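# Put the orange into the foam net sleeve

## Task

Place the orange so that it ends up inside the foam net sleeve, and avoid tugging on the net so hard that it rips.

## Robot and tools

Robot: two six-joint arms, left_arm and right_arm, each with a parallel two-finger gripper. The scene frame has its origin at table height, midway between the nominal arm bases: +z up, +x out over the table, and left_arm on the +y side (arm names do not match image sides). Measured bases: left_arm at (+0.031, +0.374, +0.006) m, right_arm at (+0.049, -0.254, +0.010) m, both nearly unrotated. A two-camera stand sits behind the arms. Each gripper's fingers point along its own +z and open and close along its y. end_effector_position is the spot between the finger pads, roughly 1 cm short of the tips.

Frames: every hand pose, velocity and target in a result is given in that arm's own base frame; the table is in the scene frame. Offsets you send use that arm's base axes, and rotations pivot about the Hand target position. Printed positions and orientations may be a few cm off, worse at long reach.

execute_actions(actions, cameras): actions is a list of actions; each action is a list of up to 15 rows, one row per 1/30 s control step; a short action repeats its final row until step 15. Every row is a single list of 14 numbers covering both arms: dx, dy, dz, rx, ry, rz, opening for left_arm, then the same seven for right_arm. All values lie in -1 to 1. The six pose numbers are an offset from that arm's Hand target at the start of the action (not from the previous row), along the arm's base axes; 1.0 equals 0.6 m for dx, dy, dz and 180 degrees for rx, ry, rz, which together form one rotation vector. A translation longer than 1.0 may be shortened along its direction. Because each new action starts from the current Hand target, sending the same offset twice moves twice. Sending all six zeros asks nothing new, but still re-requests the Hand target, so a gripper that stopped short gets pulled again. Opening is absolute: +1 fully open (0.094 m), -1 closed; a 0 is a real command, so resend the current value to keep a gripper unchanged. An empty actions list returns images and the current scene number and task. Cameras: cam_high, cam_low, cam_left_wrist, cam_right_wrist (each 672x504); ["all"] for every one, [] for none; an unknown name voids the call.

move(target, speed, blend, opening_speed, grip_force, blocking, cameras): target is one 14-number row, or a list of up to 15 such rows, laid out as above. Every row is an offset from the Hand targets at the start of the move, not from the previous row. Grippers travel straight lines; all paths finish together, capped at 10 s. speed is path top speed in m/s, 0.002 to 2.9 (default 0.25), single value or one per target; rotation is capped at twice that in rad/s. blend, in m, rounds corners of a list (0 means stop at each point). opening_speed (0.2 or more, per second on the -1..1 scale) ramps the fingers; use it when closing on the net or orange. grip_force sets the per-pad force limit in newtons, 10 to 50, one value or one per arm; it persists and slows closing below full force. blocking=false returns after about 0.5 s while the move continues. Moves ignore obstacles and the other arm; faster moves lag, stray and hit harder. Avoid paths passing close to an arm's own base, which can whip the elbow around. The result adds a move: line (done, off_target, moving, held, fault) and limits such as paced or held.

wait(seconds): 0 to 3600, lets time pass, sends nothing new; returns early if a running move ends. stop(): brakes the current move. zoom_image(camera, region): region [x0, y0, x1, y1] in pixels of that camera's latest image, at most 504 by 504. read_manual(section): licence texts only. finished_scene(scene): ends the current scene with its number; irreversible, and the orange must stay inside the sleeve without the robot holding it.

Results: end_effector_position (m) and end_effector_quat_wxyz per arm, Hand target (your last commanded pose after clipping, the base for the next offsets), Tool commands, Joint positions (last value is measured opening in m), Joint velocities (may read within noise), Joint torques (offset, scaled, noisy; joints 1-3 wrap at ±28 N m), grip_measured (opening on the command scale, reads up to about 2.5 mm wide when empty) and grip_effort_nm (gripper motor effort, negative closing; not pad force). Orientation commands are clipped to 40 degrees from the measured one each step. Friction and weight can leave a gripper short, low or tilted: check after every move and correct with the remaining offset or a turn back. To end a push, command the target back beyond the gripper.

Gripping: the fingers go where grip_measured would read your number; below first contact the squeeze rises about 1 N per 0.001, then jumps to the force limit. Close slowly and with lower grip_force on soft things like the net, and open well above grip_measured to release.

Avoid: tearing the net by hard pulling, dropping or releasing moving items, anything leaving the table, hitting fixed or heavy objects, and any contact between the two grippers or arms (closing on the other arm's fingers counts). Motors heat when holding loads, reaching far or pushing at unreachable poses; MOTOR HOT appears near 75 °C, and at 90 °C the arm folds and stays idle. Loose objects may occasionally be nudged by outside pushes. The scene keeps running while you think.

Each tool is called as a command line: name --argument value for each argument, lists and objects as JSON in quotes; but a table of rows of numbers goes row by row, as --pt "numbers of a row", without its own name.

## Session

execute_actions --actions '[]'

Scene clock: 0.00 s.
left_arm: end_effector_position=(+0.3409, -0.2570, +0.2977) grip_measured=-0.984 grip_effort_nm=n/a end_effector_quat_wxyz=(+0.707, +0.629, +0.314, -0.079) | right_arm: end_effector_position=(+0.3263, +0.2403, +0.2982) grip_measured=-0.987 grip_effort_nm=n/a end_effector_quat_wxyz=(+0.309, -0.063, +0.696, +0.645)
Joint positions: left_arm=[-0.322 1.431 0.866 0.582 0.897 0.983 0.001] | right_arm=[0.283 1.355 0.792 0.601 -0.931 1.064 0.001]
Joint velocities: left_arm=[0.017 -0.012 -0.007 -0.154 -0.007 0.007 0] | right_arm=[within noise]
Joint torques (N m): no reading
Heat: left arm: 31 °C; right arm: 32 °C.
Hand target: left_arm +0.3417, -0.2565, +0.2995; +0.707, +0.629, +0.314, -0.078 | right_arm +0.3265, +0.2397, +0.3053; +0.318, -0.068, +0.691, +0.646
Tool commands: left_gripper/opening=-1.0 right_gripper/opening=-1.0

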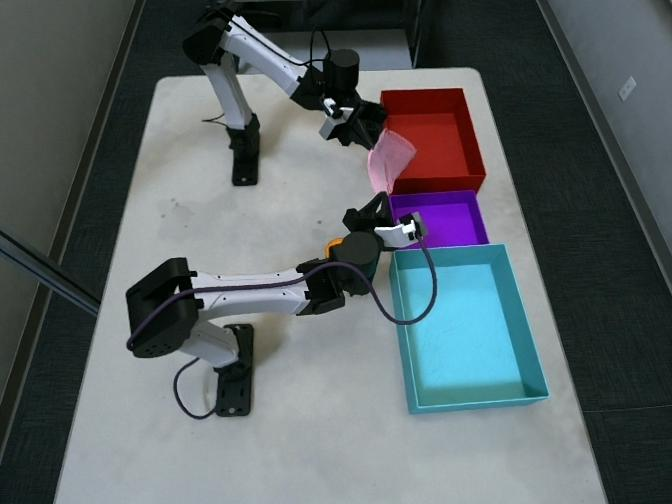

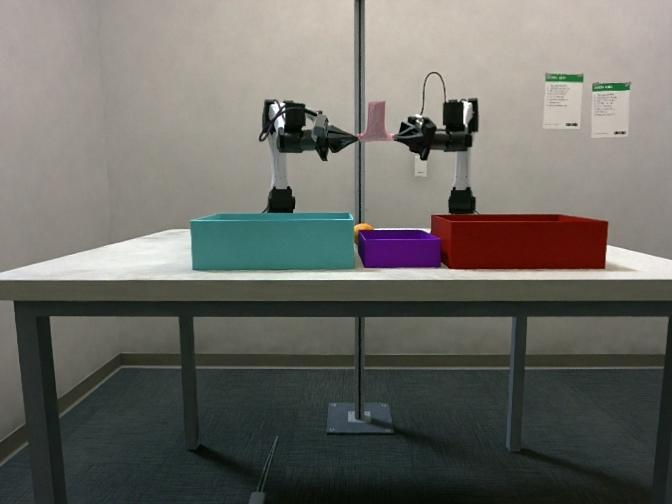

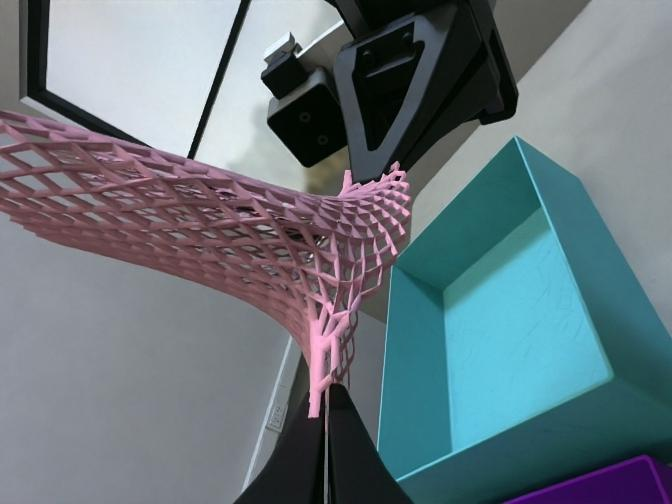

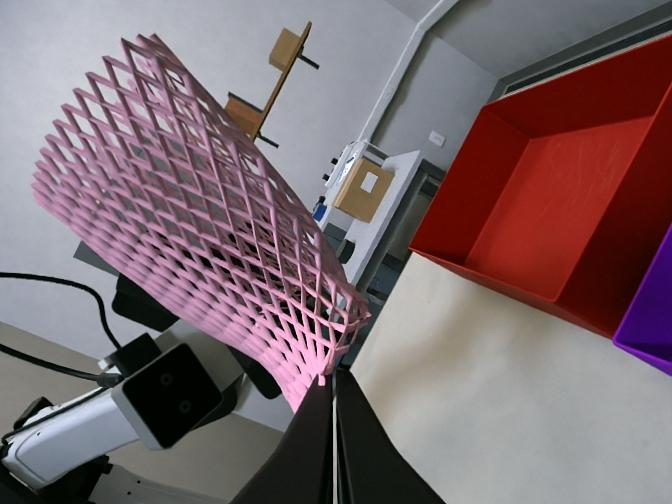

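move --target '[-0.13,-0.046,-0.163,0.209,0.075,0,-1,-0.108,-0.0145,-0.175,-0.209,0.075,0,-1]' --cameras '["all"]' --speed 0.15

Scene clock: 20.13 s.
left_arm: end_effector_position=(+0.2606, -0.2844, +0.2011) grip_measured=-0.984 grip_effort_nm=-0.84 end_effector_quat_wxyz=(+0.434, +0.805, +0.401, -0.054) | right_arm: end_effector_position=(+0.2576, +0.2316, +0.1944) grip_measured=-0.987 grip_effort_nm=-0.71 end_effector_quat_wxyz=(+0.186, -0.088, +0.892, +0.402)
Joint positions: left_arm=[-0.626 1.341 1.058 -0.481 0.464 1.39 0.001] | right_arm=[0.444 1.234 0.961 -0.554 -0.601 0.488 0.001]
Joint torques (N m): left_arm=[-0.44 -4.53 9.21 1.57 0.03 0.03] | right_arm=[0.69 -4.36 8.27 1.4 0.02 -0.18]
Heat: left arm: 36 °C; right arm: 33 °C.
Hand target: left_arm +0.2636, -0.2841, +0.2017; +0.426, +0.809, +0.402, -0.045 | right_arm +0.2618, +0.2309, +0.2004; +0.197, -0.092, +0.894, +0.392
Off the commanded pose: left_arm 0.003 m, 1 deg | right_arm 0.007 m, 2 deg.
move: done

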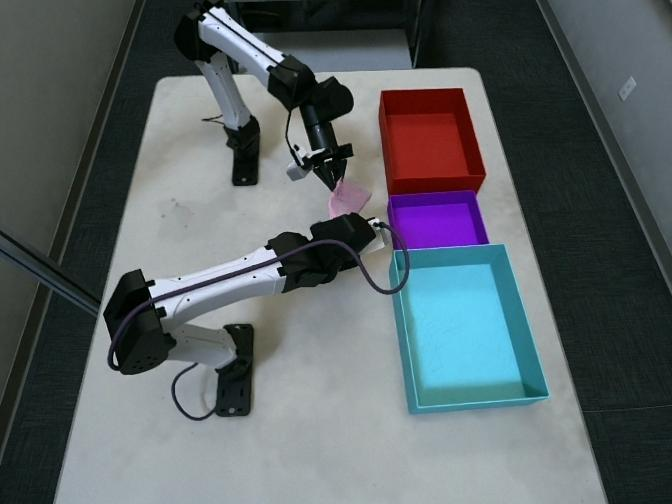

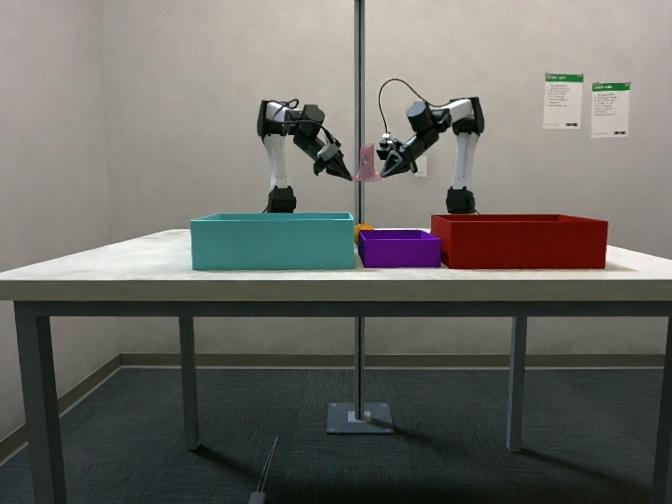

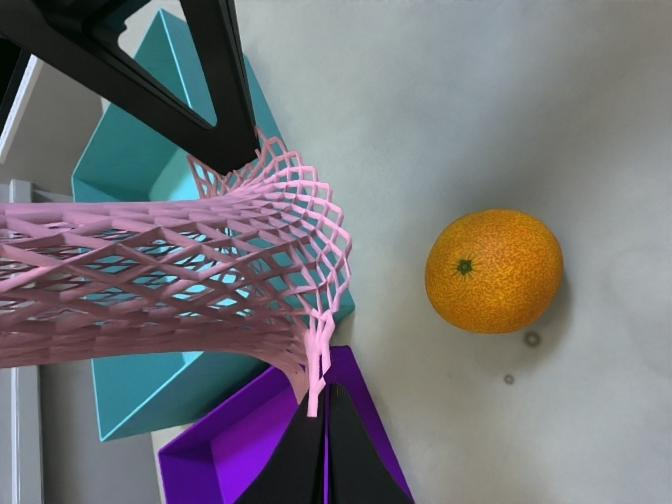

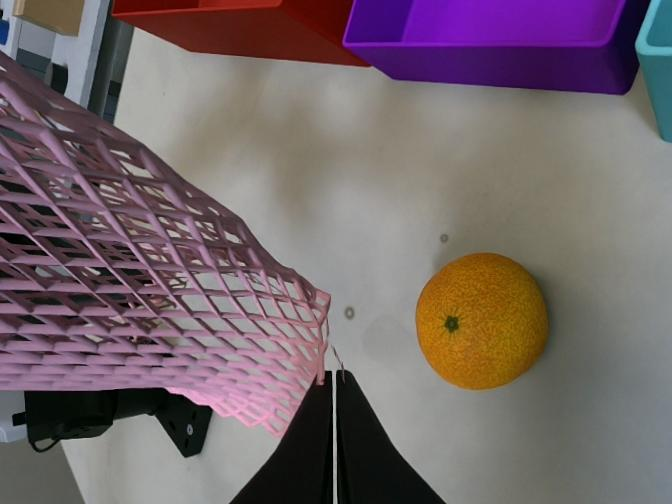

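move --pt "-0.016 0 -0.15 0 0 0 -1 -0.011 -0.025 -0.15 0 0 0 -1" --pt "-0.016 0 -0.253 0 0 0 -1 -0.011 -0.025 -0.247 0 0 0 -1" --cameras '["cam_left_wrist","cam_right_wrist"]' --speed '[0.12,0.06]' --blend 0.01

Scene clock: 47.13 s.
left_arm: end_effector_position=(+0.2574, -0.2900, +0.0643) grip_measured=-0.984 grip_effort_nm=-0.83 end_effector_quat_wxyz=(+0.446, +0.805, +0.388, -0.045) | right_arm: end_effector_position=(+0.2539, +0.2204, +0.0577) grip_measured=-0.987 grip_effort_nm=-0.71 end_effector_quat_wxyz=(+0.195, -0.096, +0.892, +0.397)
Joint positions: left_arm=[-0.648 1.544 0.618 0.198 0.45 1.39 0.001] | right_arm=[0.414 1.409 0.504 0.068 -0.611 0.441 0.001]
Joint torques (N m): left_arm=[-0.38 -5.03 4.88 1.72 -0.03 -0.11] | right_arm=[-0.7 -4.14 4.15 1.69 -0.19 -0.13]
Heat: left arm: 43 °C; right arm: 38 °C.
Hand target: left_arm +0.2540, -0.2841, +0.0498; +0.426, +0.809, +0.402, -0.045 | right_arm +0.2551, +0.2159, +0.0521; +0.197, -0.092, +0.894, +0.392
Off the commanded pose: left_arm 0.016 m, 3 deg | right_arm 0.007 m, 1 deg.
move: off_target (left_arm)

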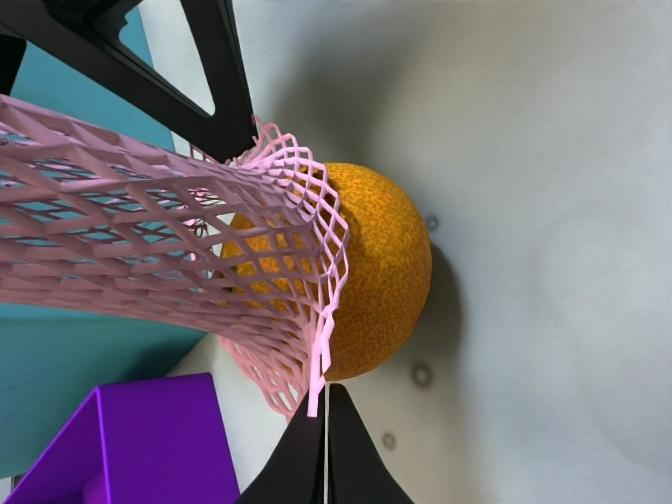

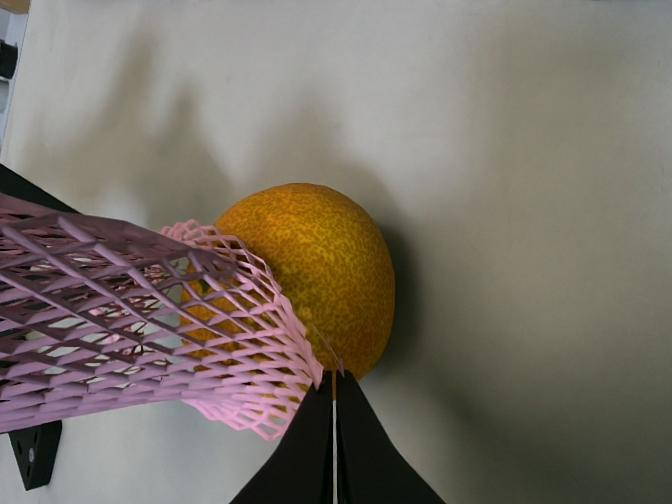

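move --target '[0.018,0.004,0.012,0,0,0,-1,0.02,-0.004,0.02,0,0,0,-1]' --cameras '["cam_left_wrist","cam_right_wrist"]' --speed 0.06

Scene clock: 60.00 s.
left_arm: end_effector_position=(+0.2624, -0.2855, +0.0631) grip_measured=-0.984 grip_effort_nm=-0.83 end_effector_quat_wxyz=(+0.440, +0.805, +0.396, -0.044) | right_arm: end_effector_position=(+0.2608, +0.2165, +0.0633) grip_measured=-0.987 grip_effort_nm=-0.71 end_effector_quat_wxyz=(+0.195, -0.095, +0.891, +0.399)
Joint positions: left_arm=[-0.63 1.549 0.63 0.174 0.452 1.397 0.001] | right_arm=[0.385 1.413 0.536 0.027 -0.632 0.418 0.001]
Joint torques (N m): left_arm=[0.95 -4.98 7.43 1.44 0.18 0.04] | right_arm=[-0.81 -4.14 6.89 1.34 -0.18 -0.17]
Heat: left arm: 40 °C; right arm: 37 °C.
Hand target: left_arm +0.2648, -0.2818, +0.0571; +0.426, +0.809, +0.402, -0.045 | right_arm +0.2672, +0.2135, +0.0642; +0.197, -0.092, +0.894, +0.392
Off the commanded pose: left_arm 0.008 m, 2 deg | right_arm 0.007 m, 1 deg.
move: done

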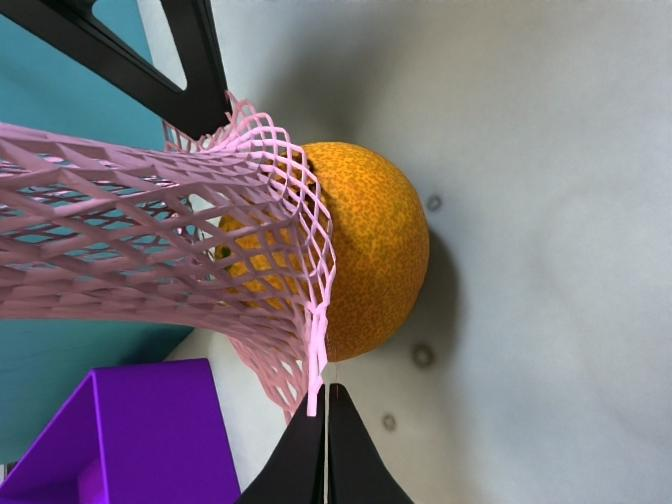

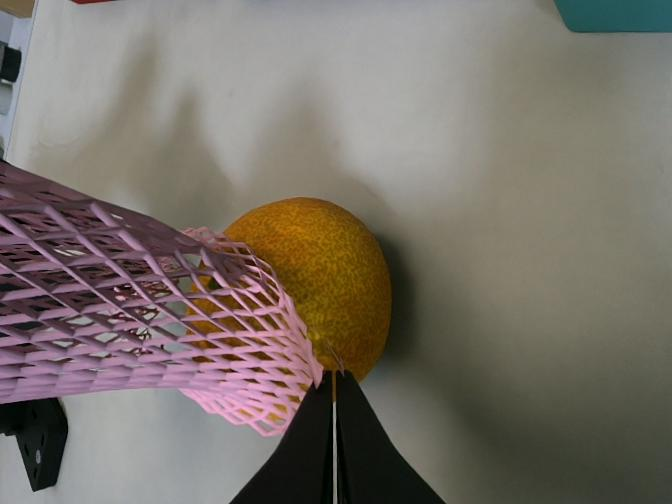

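move --target '[0.002,-0.012,0.0,0,0,0,-1,0.01,0.012,-0.005,0,0,0,-1]' --cameras '["cam_left_wrist","cam_right_wrist"]' --speed 0.06

Scene clock: 72.83 s.
left_arm: end_effector_position=(+0.2643, -0.2897, +0.0623) grip_measured=-0.984 grip_effort_nm=-0.83 end_effector_quat_wxyz=(+0.439, +0.807, +0.394, -0.046) | right_arm: end_effector_position=(+0.2637, +0.2185, +0.0568) grip_measured=-0.987 grip_effort_nm=-0.71 end_effector_quat_wxyz=(+0.185, -0.093, +0.895, +0.396)
Joint positions: left_arm=[-0.636 1.568 0.648 0.174 0.452 1.397 0.001] | right_arm=[0.387 1.455 0.555 0.027 -0.632 0.418 0.001]
Joint torques (N m): left_arm=[-0.35 -5.16 7.46 1.54 0.06 -0.1] | right_arm=[0.61 -4.52 6.8 1.62 -0.08 0.01]
Heat: left arm: 40 °C; right arm: 39 °C.
Hand target: left_arm +0.2660, -0.2890, +0.0570; +0.426, +0.809, +0.402, -0.045 | right_arm +0.2731, +0.2208, +0.0612; +0.197, -0.092, +0.894, +0.392
Off the commanded pose: left_arm 0.006 m, 2 deg | right_arm 0.011 m, 1 deg.
move: off_target (right_arm)

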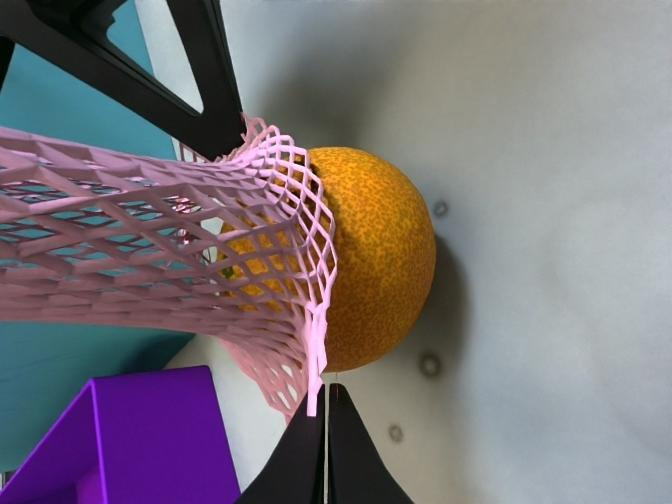

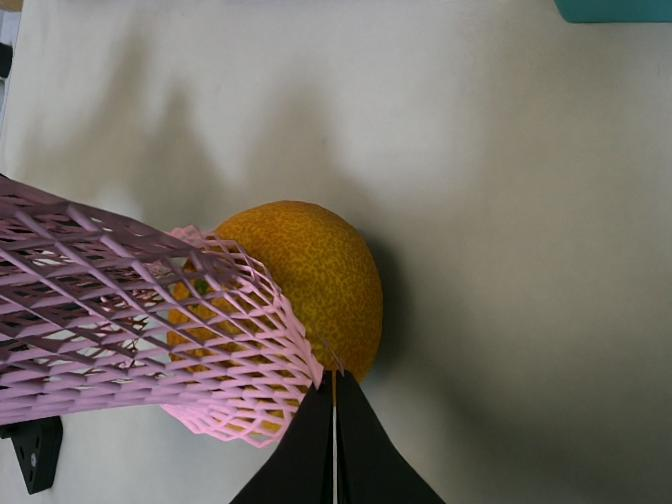

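move --target '[0.014,-0.003,0.004,0,0,0,-1,0.012,0.013,0.01,0,0,0,-1]' --cameras '["cam_left_wrist","cam_right_wrist"]' --speed 0.06

Scene clock: 80.70 s.
left_arm: end_effector_position=(+0.2697, -0.2937, +0.0635) grip_measured=-0.984 grip_effort_nm=-0.84 end_effector_quat_wxyz=(+0.436, +0.807, +0.395, -0.047) | right_arm: end_effector_position=(+0.2723, +0.2274, +0.0647) grip_measured=-0.987 grip_effort_nm=-0.71 end_effector_quat_wxyz=(+0.190, -0.097, +0.892, +0.400)
Joint positions: left_arm=[-0.636 1.591 0.682 0.156 0.452 1.397 0.001] | right_arm=[0.404 1.477 0.6 0.027 -0.628 0.429 0.001]
Joint torques (N m): left_arm=[0.92 -5.44 7.64 1.54 0.14 -0.01] | right_arm=[0.7 -4.92 6.95 1.51 0 0.07]
Heat: left arm: 41 °C; right arm: 39 °C.
Hand target: left_arm +0.2744, -0.2908, +0.0594; +0.426, +0.809, +0.402, -0.045 | right_arm +0.2803, +0.2286, +0.0672; +0.197, -0.092, +0.894, +0.393
Off the commanded pose: left_arm 0.007 m, 1 deg | right_arm 0.008 m, 1 deg.
move: done

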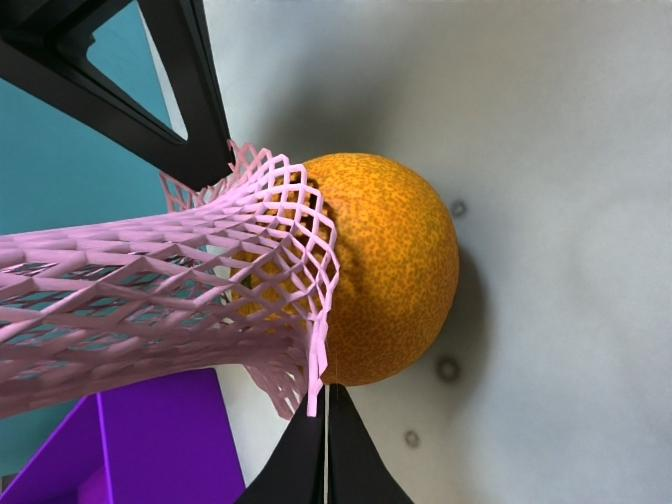

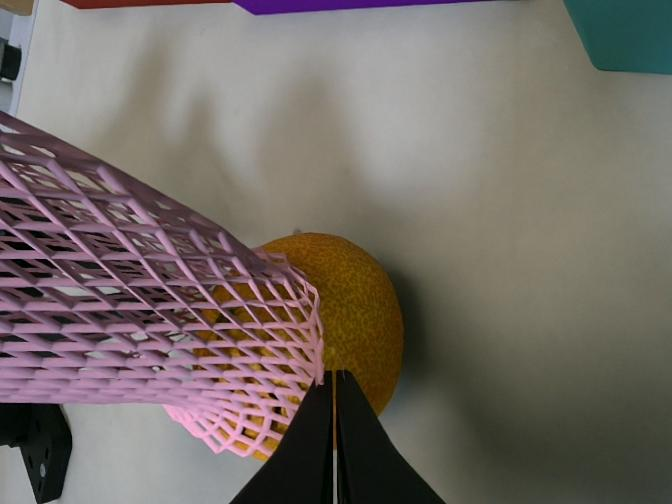

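move --target '[-0.003,0.001,-0.055,0,0,0,-1,-0.006,0,-0.06,0,0,0,-1]' --cameras '["cam_left_wrist","cam_right_wrist"]' --speed 0.06

Scene clock: 86.73 s.
left_arm: end_effector_position=(+0.2800, -0.2986, +0.0478) grip_measured=-0.985 grip_effort_nm=-0.82 end_effector_quat_wxyz=(+0.455, +0.801, +0.388, -0.036) | right_arm: end_effector_position=(+0.2808, +0.2287, +0.0403) grip_measured=-0.987 grip_effort_nm=-0.69 end_effector_quat_wxyz=(+0.205, -0.097, +0.889, +0.399)
Joint positions: left_arm=[-0.631 1.679 0.654 0.319 0.452 1.397 0.001] | right_arm=[0.404 1.581 0.552 0.209 -0.613 0.435 0.001]
Joint torques (N m): left_arm=[0.18 -5.11 4.3 1.56 0.11 -0.02] | right_arm=[1.2 -4.82 3.75 1.68 -0.08 0.06]
Heat: left arm: 41 °C; right arm: 39 °C.
Hand target: left_arm +0.2726, -0.2901, +0.0264; +0.426, +0.809, +0.402, -0.045 | right_arm +0.2768, +0.2286, +0.0313; +0.197, -0.092, +0.894, +0.393
Off the commanded pose: left_arm 0.024 m, 4 deg | right_arm 0.010 m, 1 deg.
move: off_target (left_arm)

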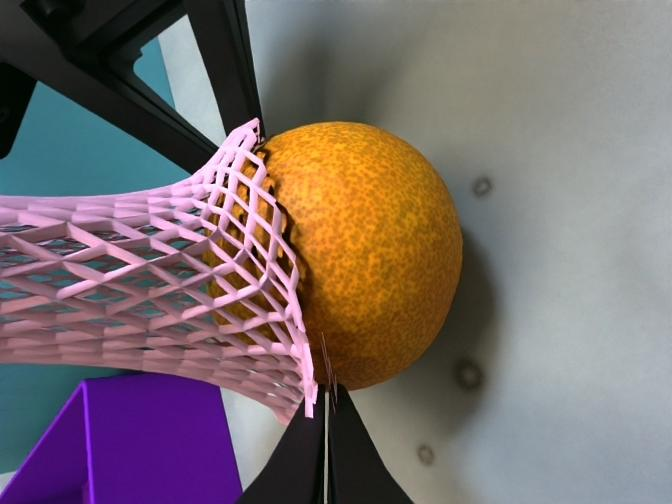

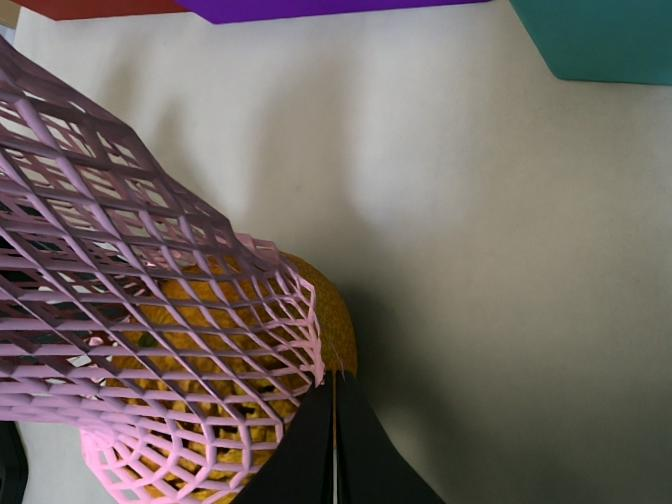

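move --target '[-0.012,0.006,-0.033,0,0,0,-1,-0.012,0,-0.03,0,0,0,-1]' --cameras '["cam_left_wrist","cam_right_wrist"]' --speed 0.06

Scene clock: 95.17 s.
left_arm: end_effector_position=(+0.2758, -0.2950, +0.0300) grip_measured=-0.985 grip_effort_nm=-0.80 end_effector_quat_wxyz=(+0.459, +0.799, +0.387, -0.033) | right_arm: end_effector_position=(+0.2760, +0.2285, +0.0240) grip_measured=-0.987 grip_effort_nm=-0.68 end_effector_quat_wxyz=(+0.209, -0.096, +0.887, +0.401)
Joint positions: left_arm=[-0.631 1.728 0.595 0.438 0.449 1.397 0.001] | right_arm=[0.41 1.631 0.497 0.329 -0.608 0.446 0.001]
Joint torques (N m): left_arm=[-0.28 -4.96 3.85 1.48 0.12 -0.05] | right_arm=[1.62 -4.67 3.37 1.62 -0.07 0.05]
Heat: left arm: 40 °C; right arm: 38 °C.
Hand target: left_arm +0.2655, -0.2865, +0.0067; +0.426, +0.809, +0.402, -0.045 | right_arm +0.2695, +0.2286, +0.0133; +0.197, -0.092, +0.894, +0.393
Off the commanded pose: left_arm 0.027 m, 5 deg | right_arm 0.012 m, 2 deg.
move: off_target (left_arm, right_arm)

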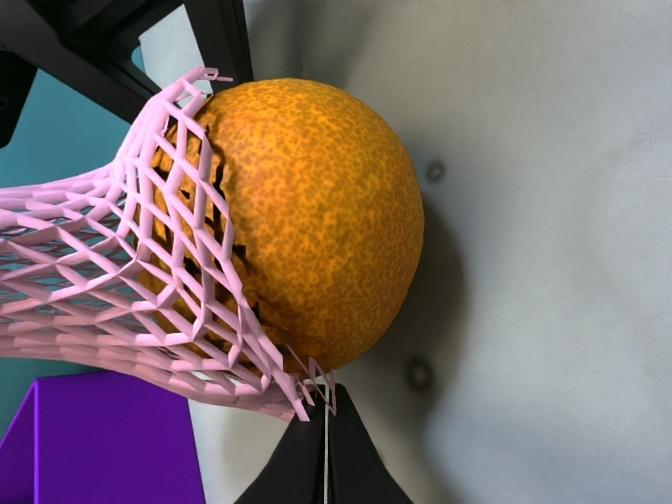

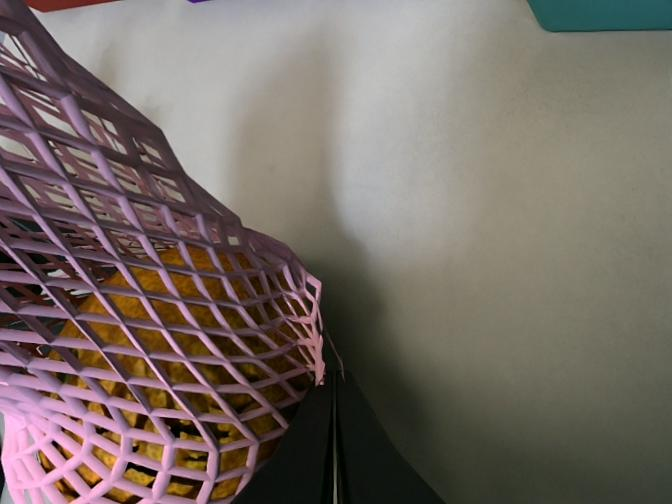

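move --target '[-0.035,0.0,-0.008,0,0,0,-1,-0.033,0,0,0,0,0,-1]' --cameras '["cam_left_wrist","cam_right_wrist"]' --speed 0.05

Scene clock: 107.70 s.
left_arm: end_effector_position=(+0.2532, -0.2924, +0.0142) grip_measured=-0.985 grip_effort_nm=-0.79 end_effector_quat_wxyz=(+0.448, +0.805, +0.387, -0.038) | right_arm: end_effector_position=(+0.2532, +0.2305, +0.0170) grip_measured=-0.987 grip_effort_nm=-0.68 end_effector_quat_wxyz=(+0.198, -0.097, +0.889, +0.402)
Joint positions: left_arm=[-0.672 1.728 0.518 0.499 0.422 1.377 0.001] | right_arm=[0.451 1.598 0.424 0.367 -0.592 0.478 0.001]
Joint torques (N m): left_arm=[-1.05 -6.63 3.63 1.54 0.03 -0.21] | right_arm=[1.29 -6.72 3.17 1.58 0.03 0.03]
Heat: left arm: 38 °C; right arm: 37 °C.
Hand target: left_arm +0.2444, -0.2865, +0.0018; +0.426, +0.809, +0.402, -0.045 | right_arm +0.2497, +0.2286, +0.0131; +0.197, -0.092, +0.894, +0.392
Off the commanded pose: left_arm 0.016 m, 3 deg | right_arm 0.005 m, 1 deg.
move: off_target (left_arm)

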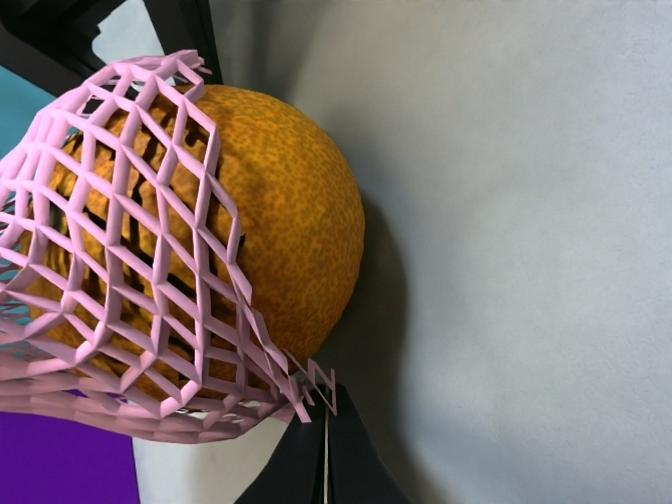

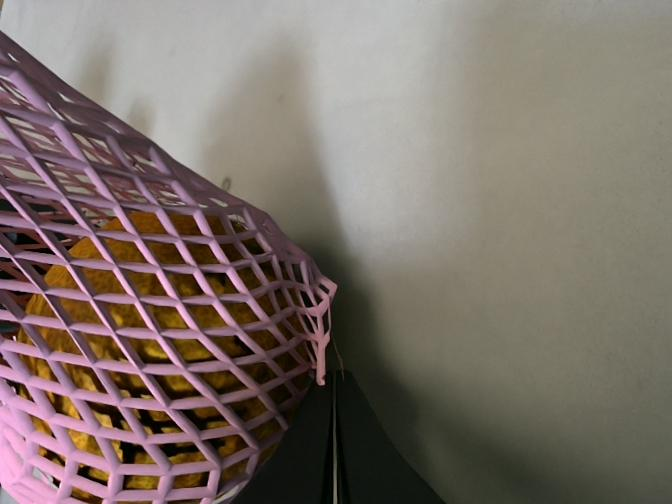

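move --target '[-0.015,0.003,-0.012,0,0,0,-1,-0.018,-0.002,-0.02,0,0,0,-1]' --cameras '["cam_left_wrist","cam_right_wrist"]' --speed 0.05

Scene clock: 117.90 s.
left_arm: end_effector_position=(+0.2422, -0.2928, +0.0103) grip_measured=-0.985 grip_effort_nm=-0.79 end_effector_quat_wxyz=(+0.452, +0.805, +0.383, -0.041) | right_arm: end_effector_position=(+0.2413, +0.2310, +0.0114) grip_measured=-0.987 grip_effort_nm=-0.68 end_effector_quat_wxyz=(+0.202, -0.102, +0.885, +0.406)
Joint positions: left_arm=[-0.694 1.728 0.476 0.553 0.416 1.364 0.001] | right_arm=[0.472 1.598 0.364 0.451 -0.585 0.492 0.001]
Joint torques (N m): left_arm=[-0.64 -5.59 3.51 1.62 -0.03 -0.18] | right_arm=[0.96 -3.92 3.11 1.67 0.1 0.05]
Heat: left arm: 37 °C; right arm: 37 °C.
Hand target: left_arm +0.2355, -0.2848, -0.0053; +0.426, +0.809, +0.402, -0.045 | right_arm +0.2390, +0.2274, +0.0012; +0.197, -0.092, +0.894, +0.392
Off the commanded pose: left_arm 0.019 m, 4 deg | right_arm 0.011 m, 2 deg.
move: off_target (left_arm, right_arm)

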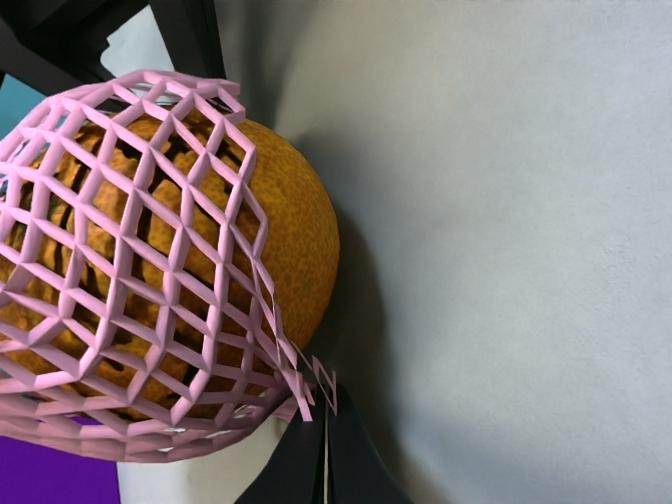

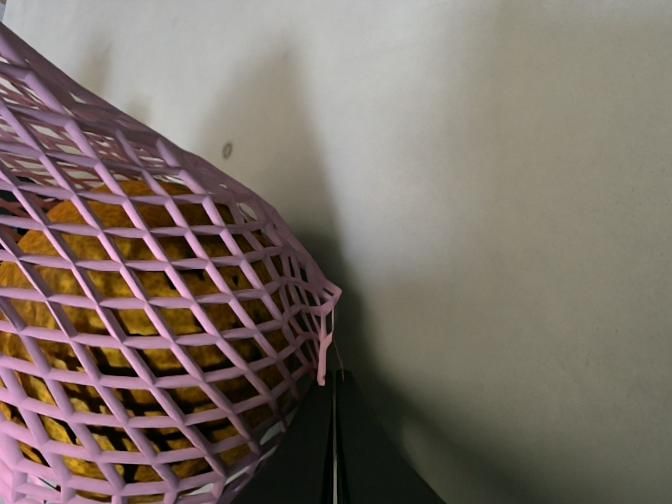

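move --target '[-0.02,0.007,-0.005,0,0,0,-1,-0.02,-0.007,-0.005,0,0,0,-1]' --cameras '["cam_left_wrist","cam_right_wrist","cam_low"]' --speed 0.05

Scene clock: 126.33 s.
left_arm: end_effector_position=(+0.2307, -0.2914, +0.0061) grip_measured=-0.985 grip_effort_nm=-0.79 end_effector_quat_wxyz=(+0.455, +0.805, +0.379, -0.043) | right_arm: end_effector_position=(+0.2302, +0.2290, +0.0059) grip_measured=-0.987 grip_effort_nm=-0.68 end_effector_quat_wxyz=(+0.201, -0.104, +0.884, +0.409)
Joint positions: left_arm=[-0.714 1.727 0.428 0.612 0.408 1.352 0.001] | right_arm=[0.483 1.596 0.314 0.504 -0.585 0.499 0.001]
Joint torques (N m): left_arm=[-0.47 -6.74 2.96 1.42 -0.09 -0.2] | right_arm=[0.83 -5.89 2.65 1.49 0.15 0.05]
Heat: left arm: 37 °C; right arm: 36 °C.
Hand target: left_arm +0.2235, -0.2806, -0.0084; +0.426, +0.809, +0.402, -0.045 | right_arm +0.2270, +0.2231, -0.0018; +0.197, -0.092, +0.894, +0.392
Off the commanded pose: left_arm 0.019 m, 4 deg | right_arm 0.010 m, 3 deg.
move: off_target (left_arm, right_arm)
Images, in order (width x height): cam_low 672x504, cam_left_wrist 672x504, cam_right_wrist 672x504.

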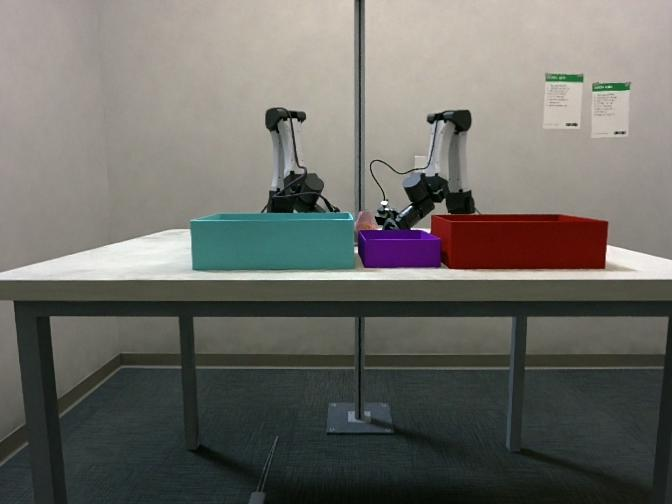

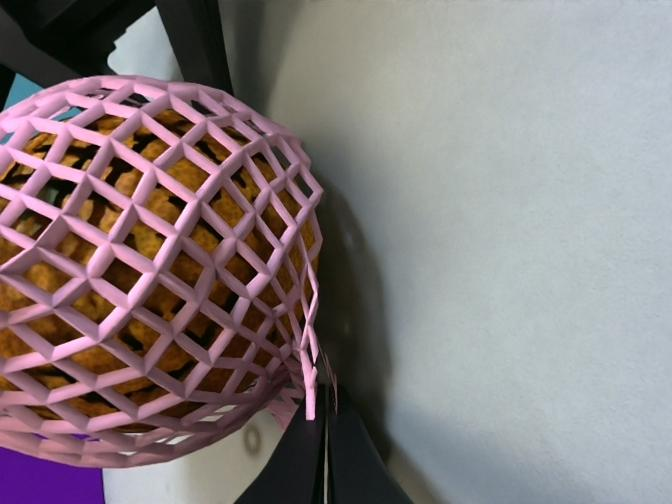

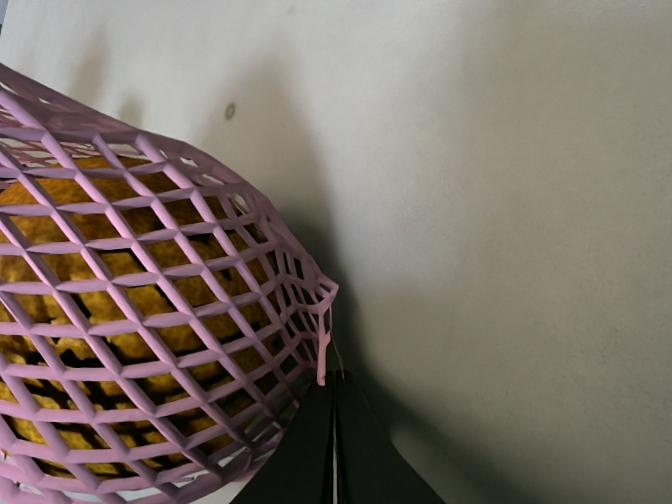

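move --pt "0.004 0 0.01 0 0 0 -0.82 0 0 0.008 0 0 0 -0.82" --pt "-0.025 0.097 0.095 0 0 0 -0.82 -0.032 -0.1 0.09 0 0 0 -0.82" --cameras '["all"]' --speed 0.06 --opening_speed 0.2

Scene clock: 135.83 s.
left_arm: end_effector_position=(+0.2118, -0.2242, +0.0491) grip_measured=-0.822 grip_effort_nm=0.10 end_effector_quat_wxyz=(+0.427, +0.807, +0.406, -0.041) | right_arm: end_effector_position=(+0.2018, +0.1616, +0.0417) grip_measured=-0.822 grip_effort_nm=0.11 end_effector_quat_wxyz=(+0.186, -0.084, +0.899, +0.387)
Joint positions: left_arm=[-0.543 1.254 0.367 0.086 0.494 1.463 0.008] | right_arm=[0.223 1.129 0.304 -0.155 -0.707 0.261 0.008]
Joint torques (N m): left_arm=[0.53 -4.56 5.71 1.6 0.36 0.05] | right_arm=[-0.23 -3.37 7.16 1.24 -0.45 -0.18]
Heat: left arm: 36 °C; right arm: 36 °C.
Hand target: left_arm +0.2085, -0.2223, +0.0487; +0.426, +0.809, +0.402, -0.045 | right_arm +0.2078, +0.1632, +0.0523; +0.197, -0.092, +0.894, +0.393
Off the commanded pose: left_arm 0.004 m, 1 deg | right_arm 0.012 m, 2 deg.
move: off_target (right_arm)

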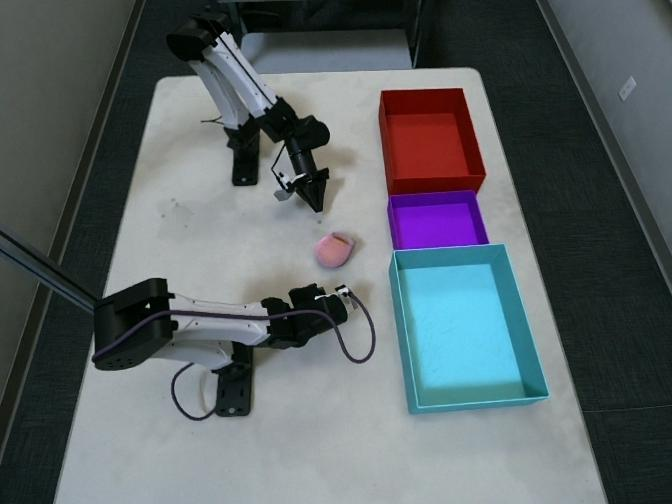

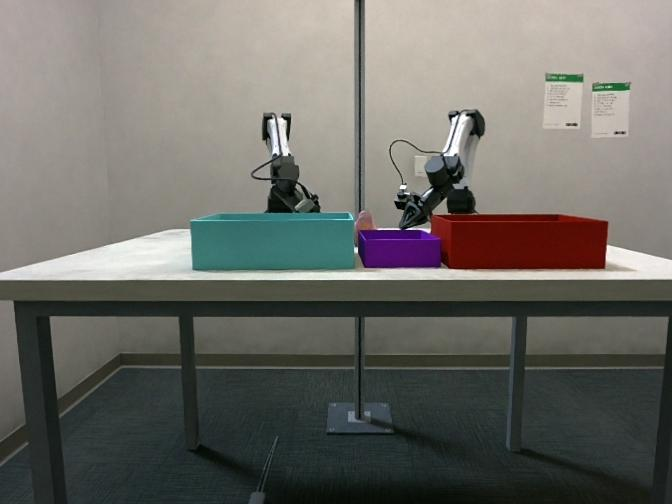

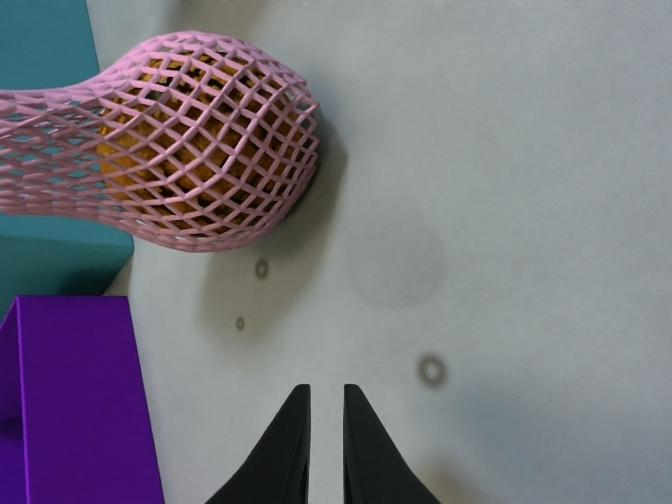

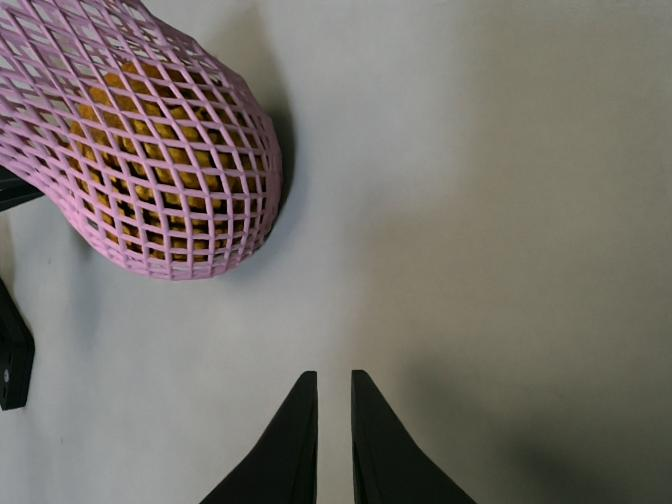

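finished_scene --scene 2

The scene is finished: the task was done.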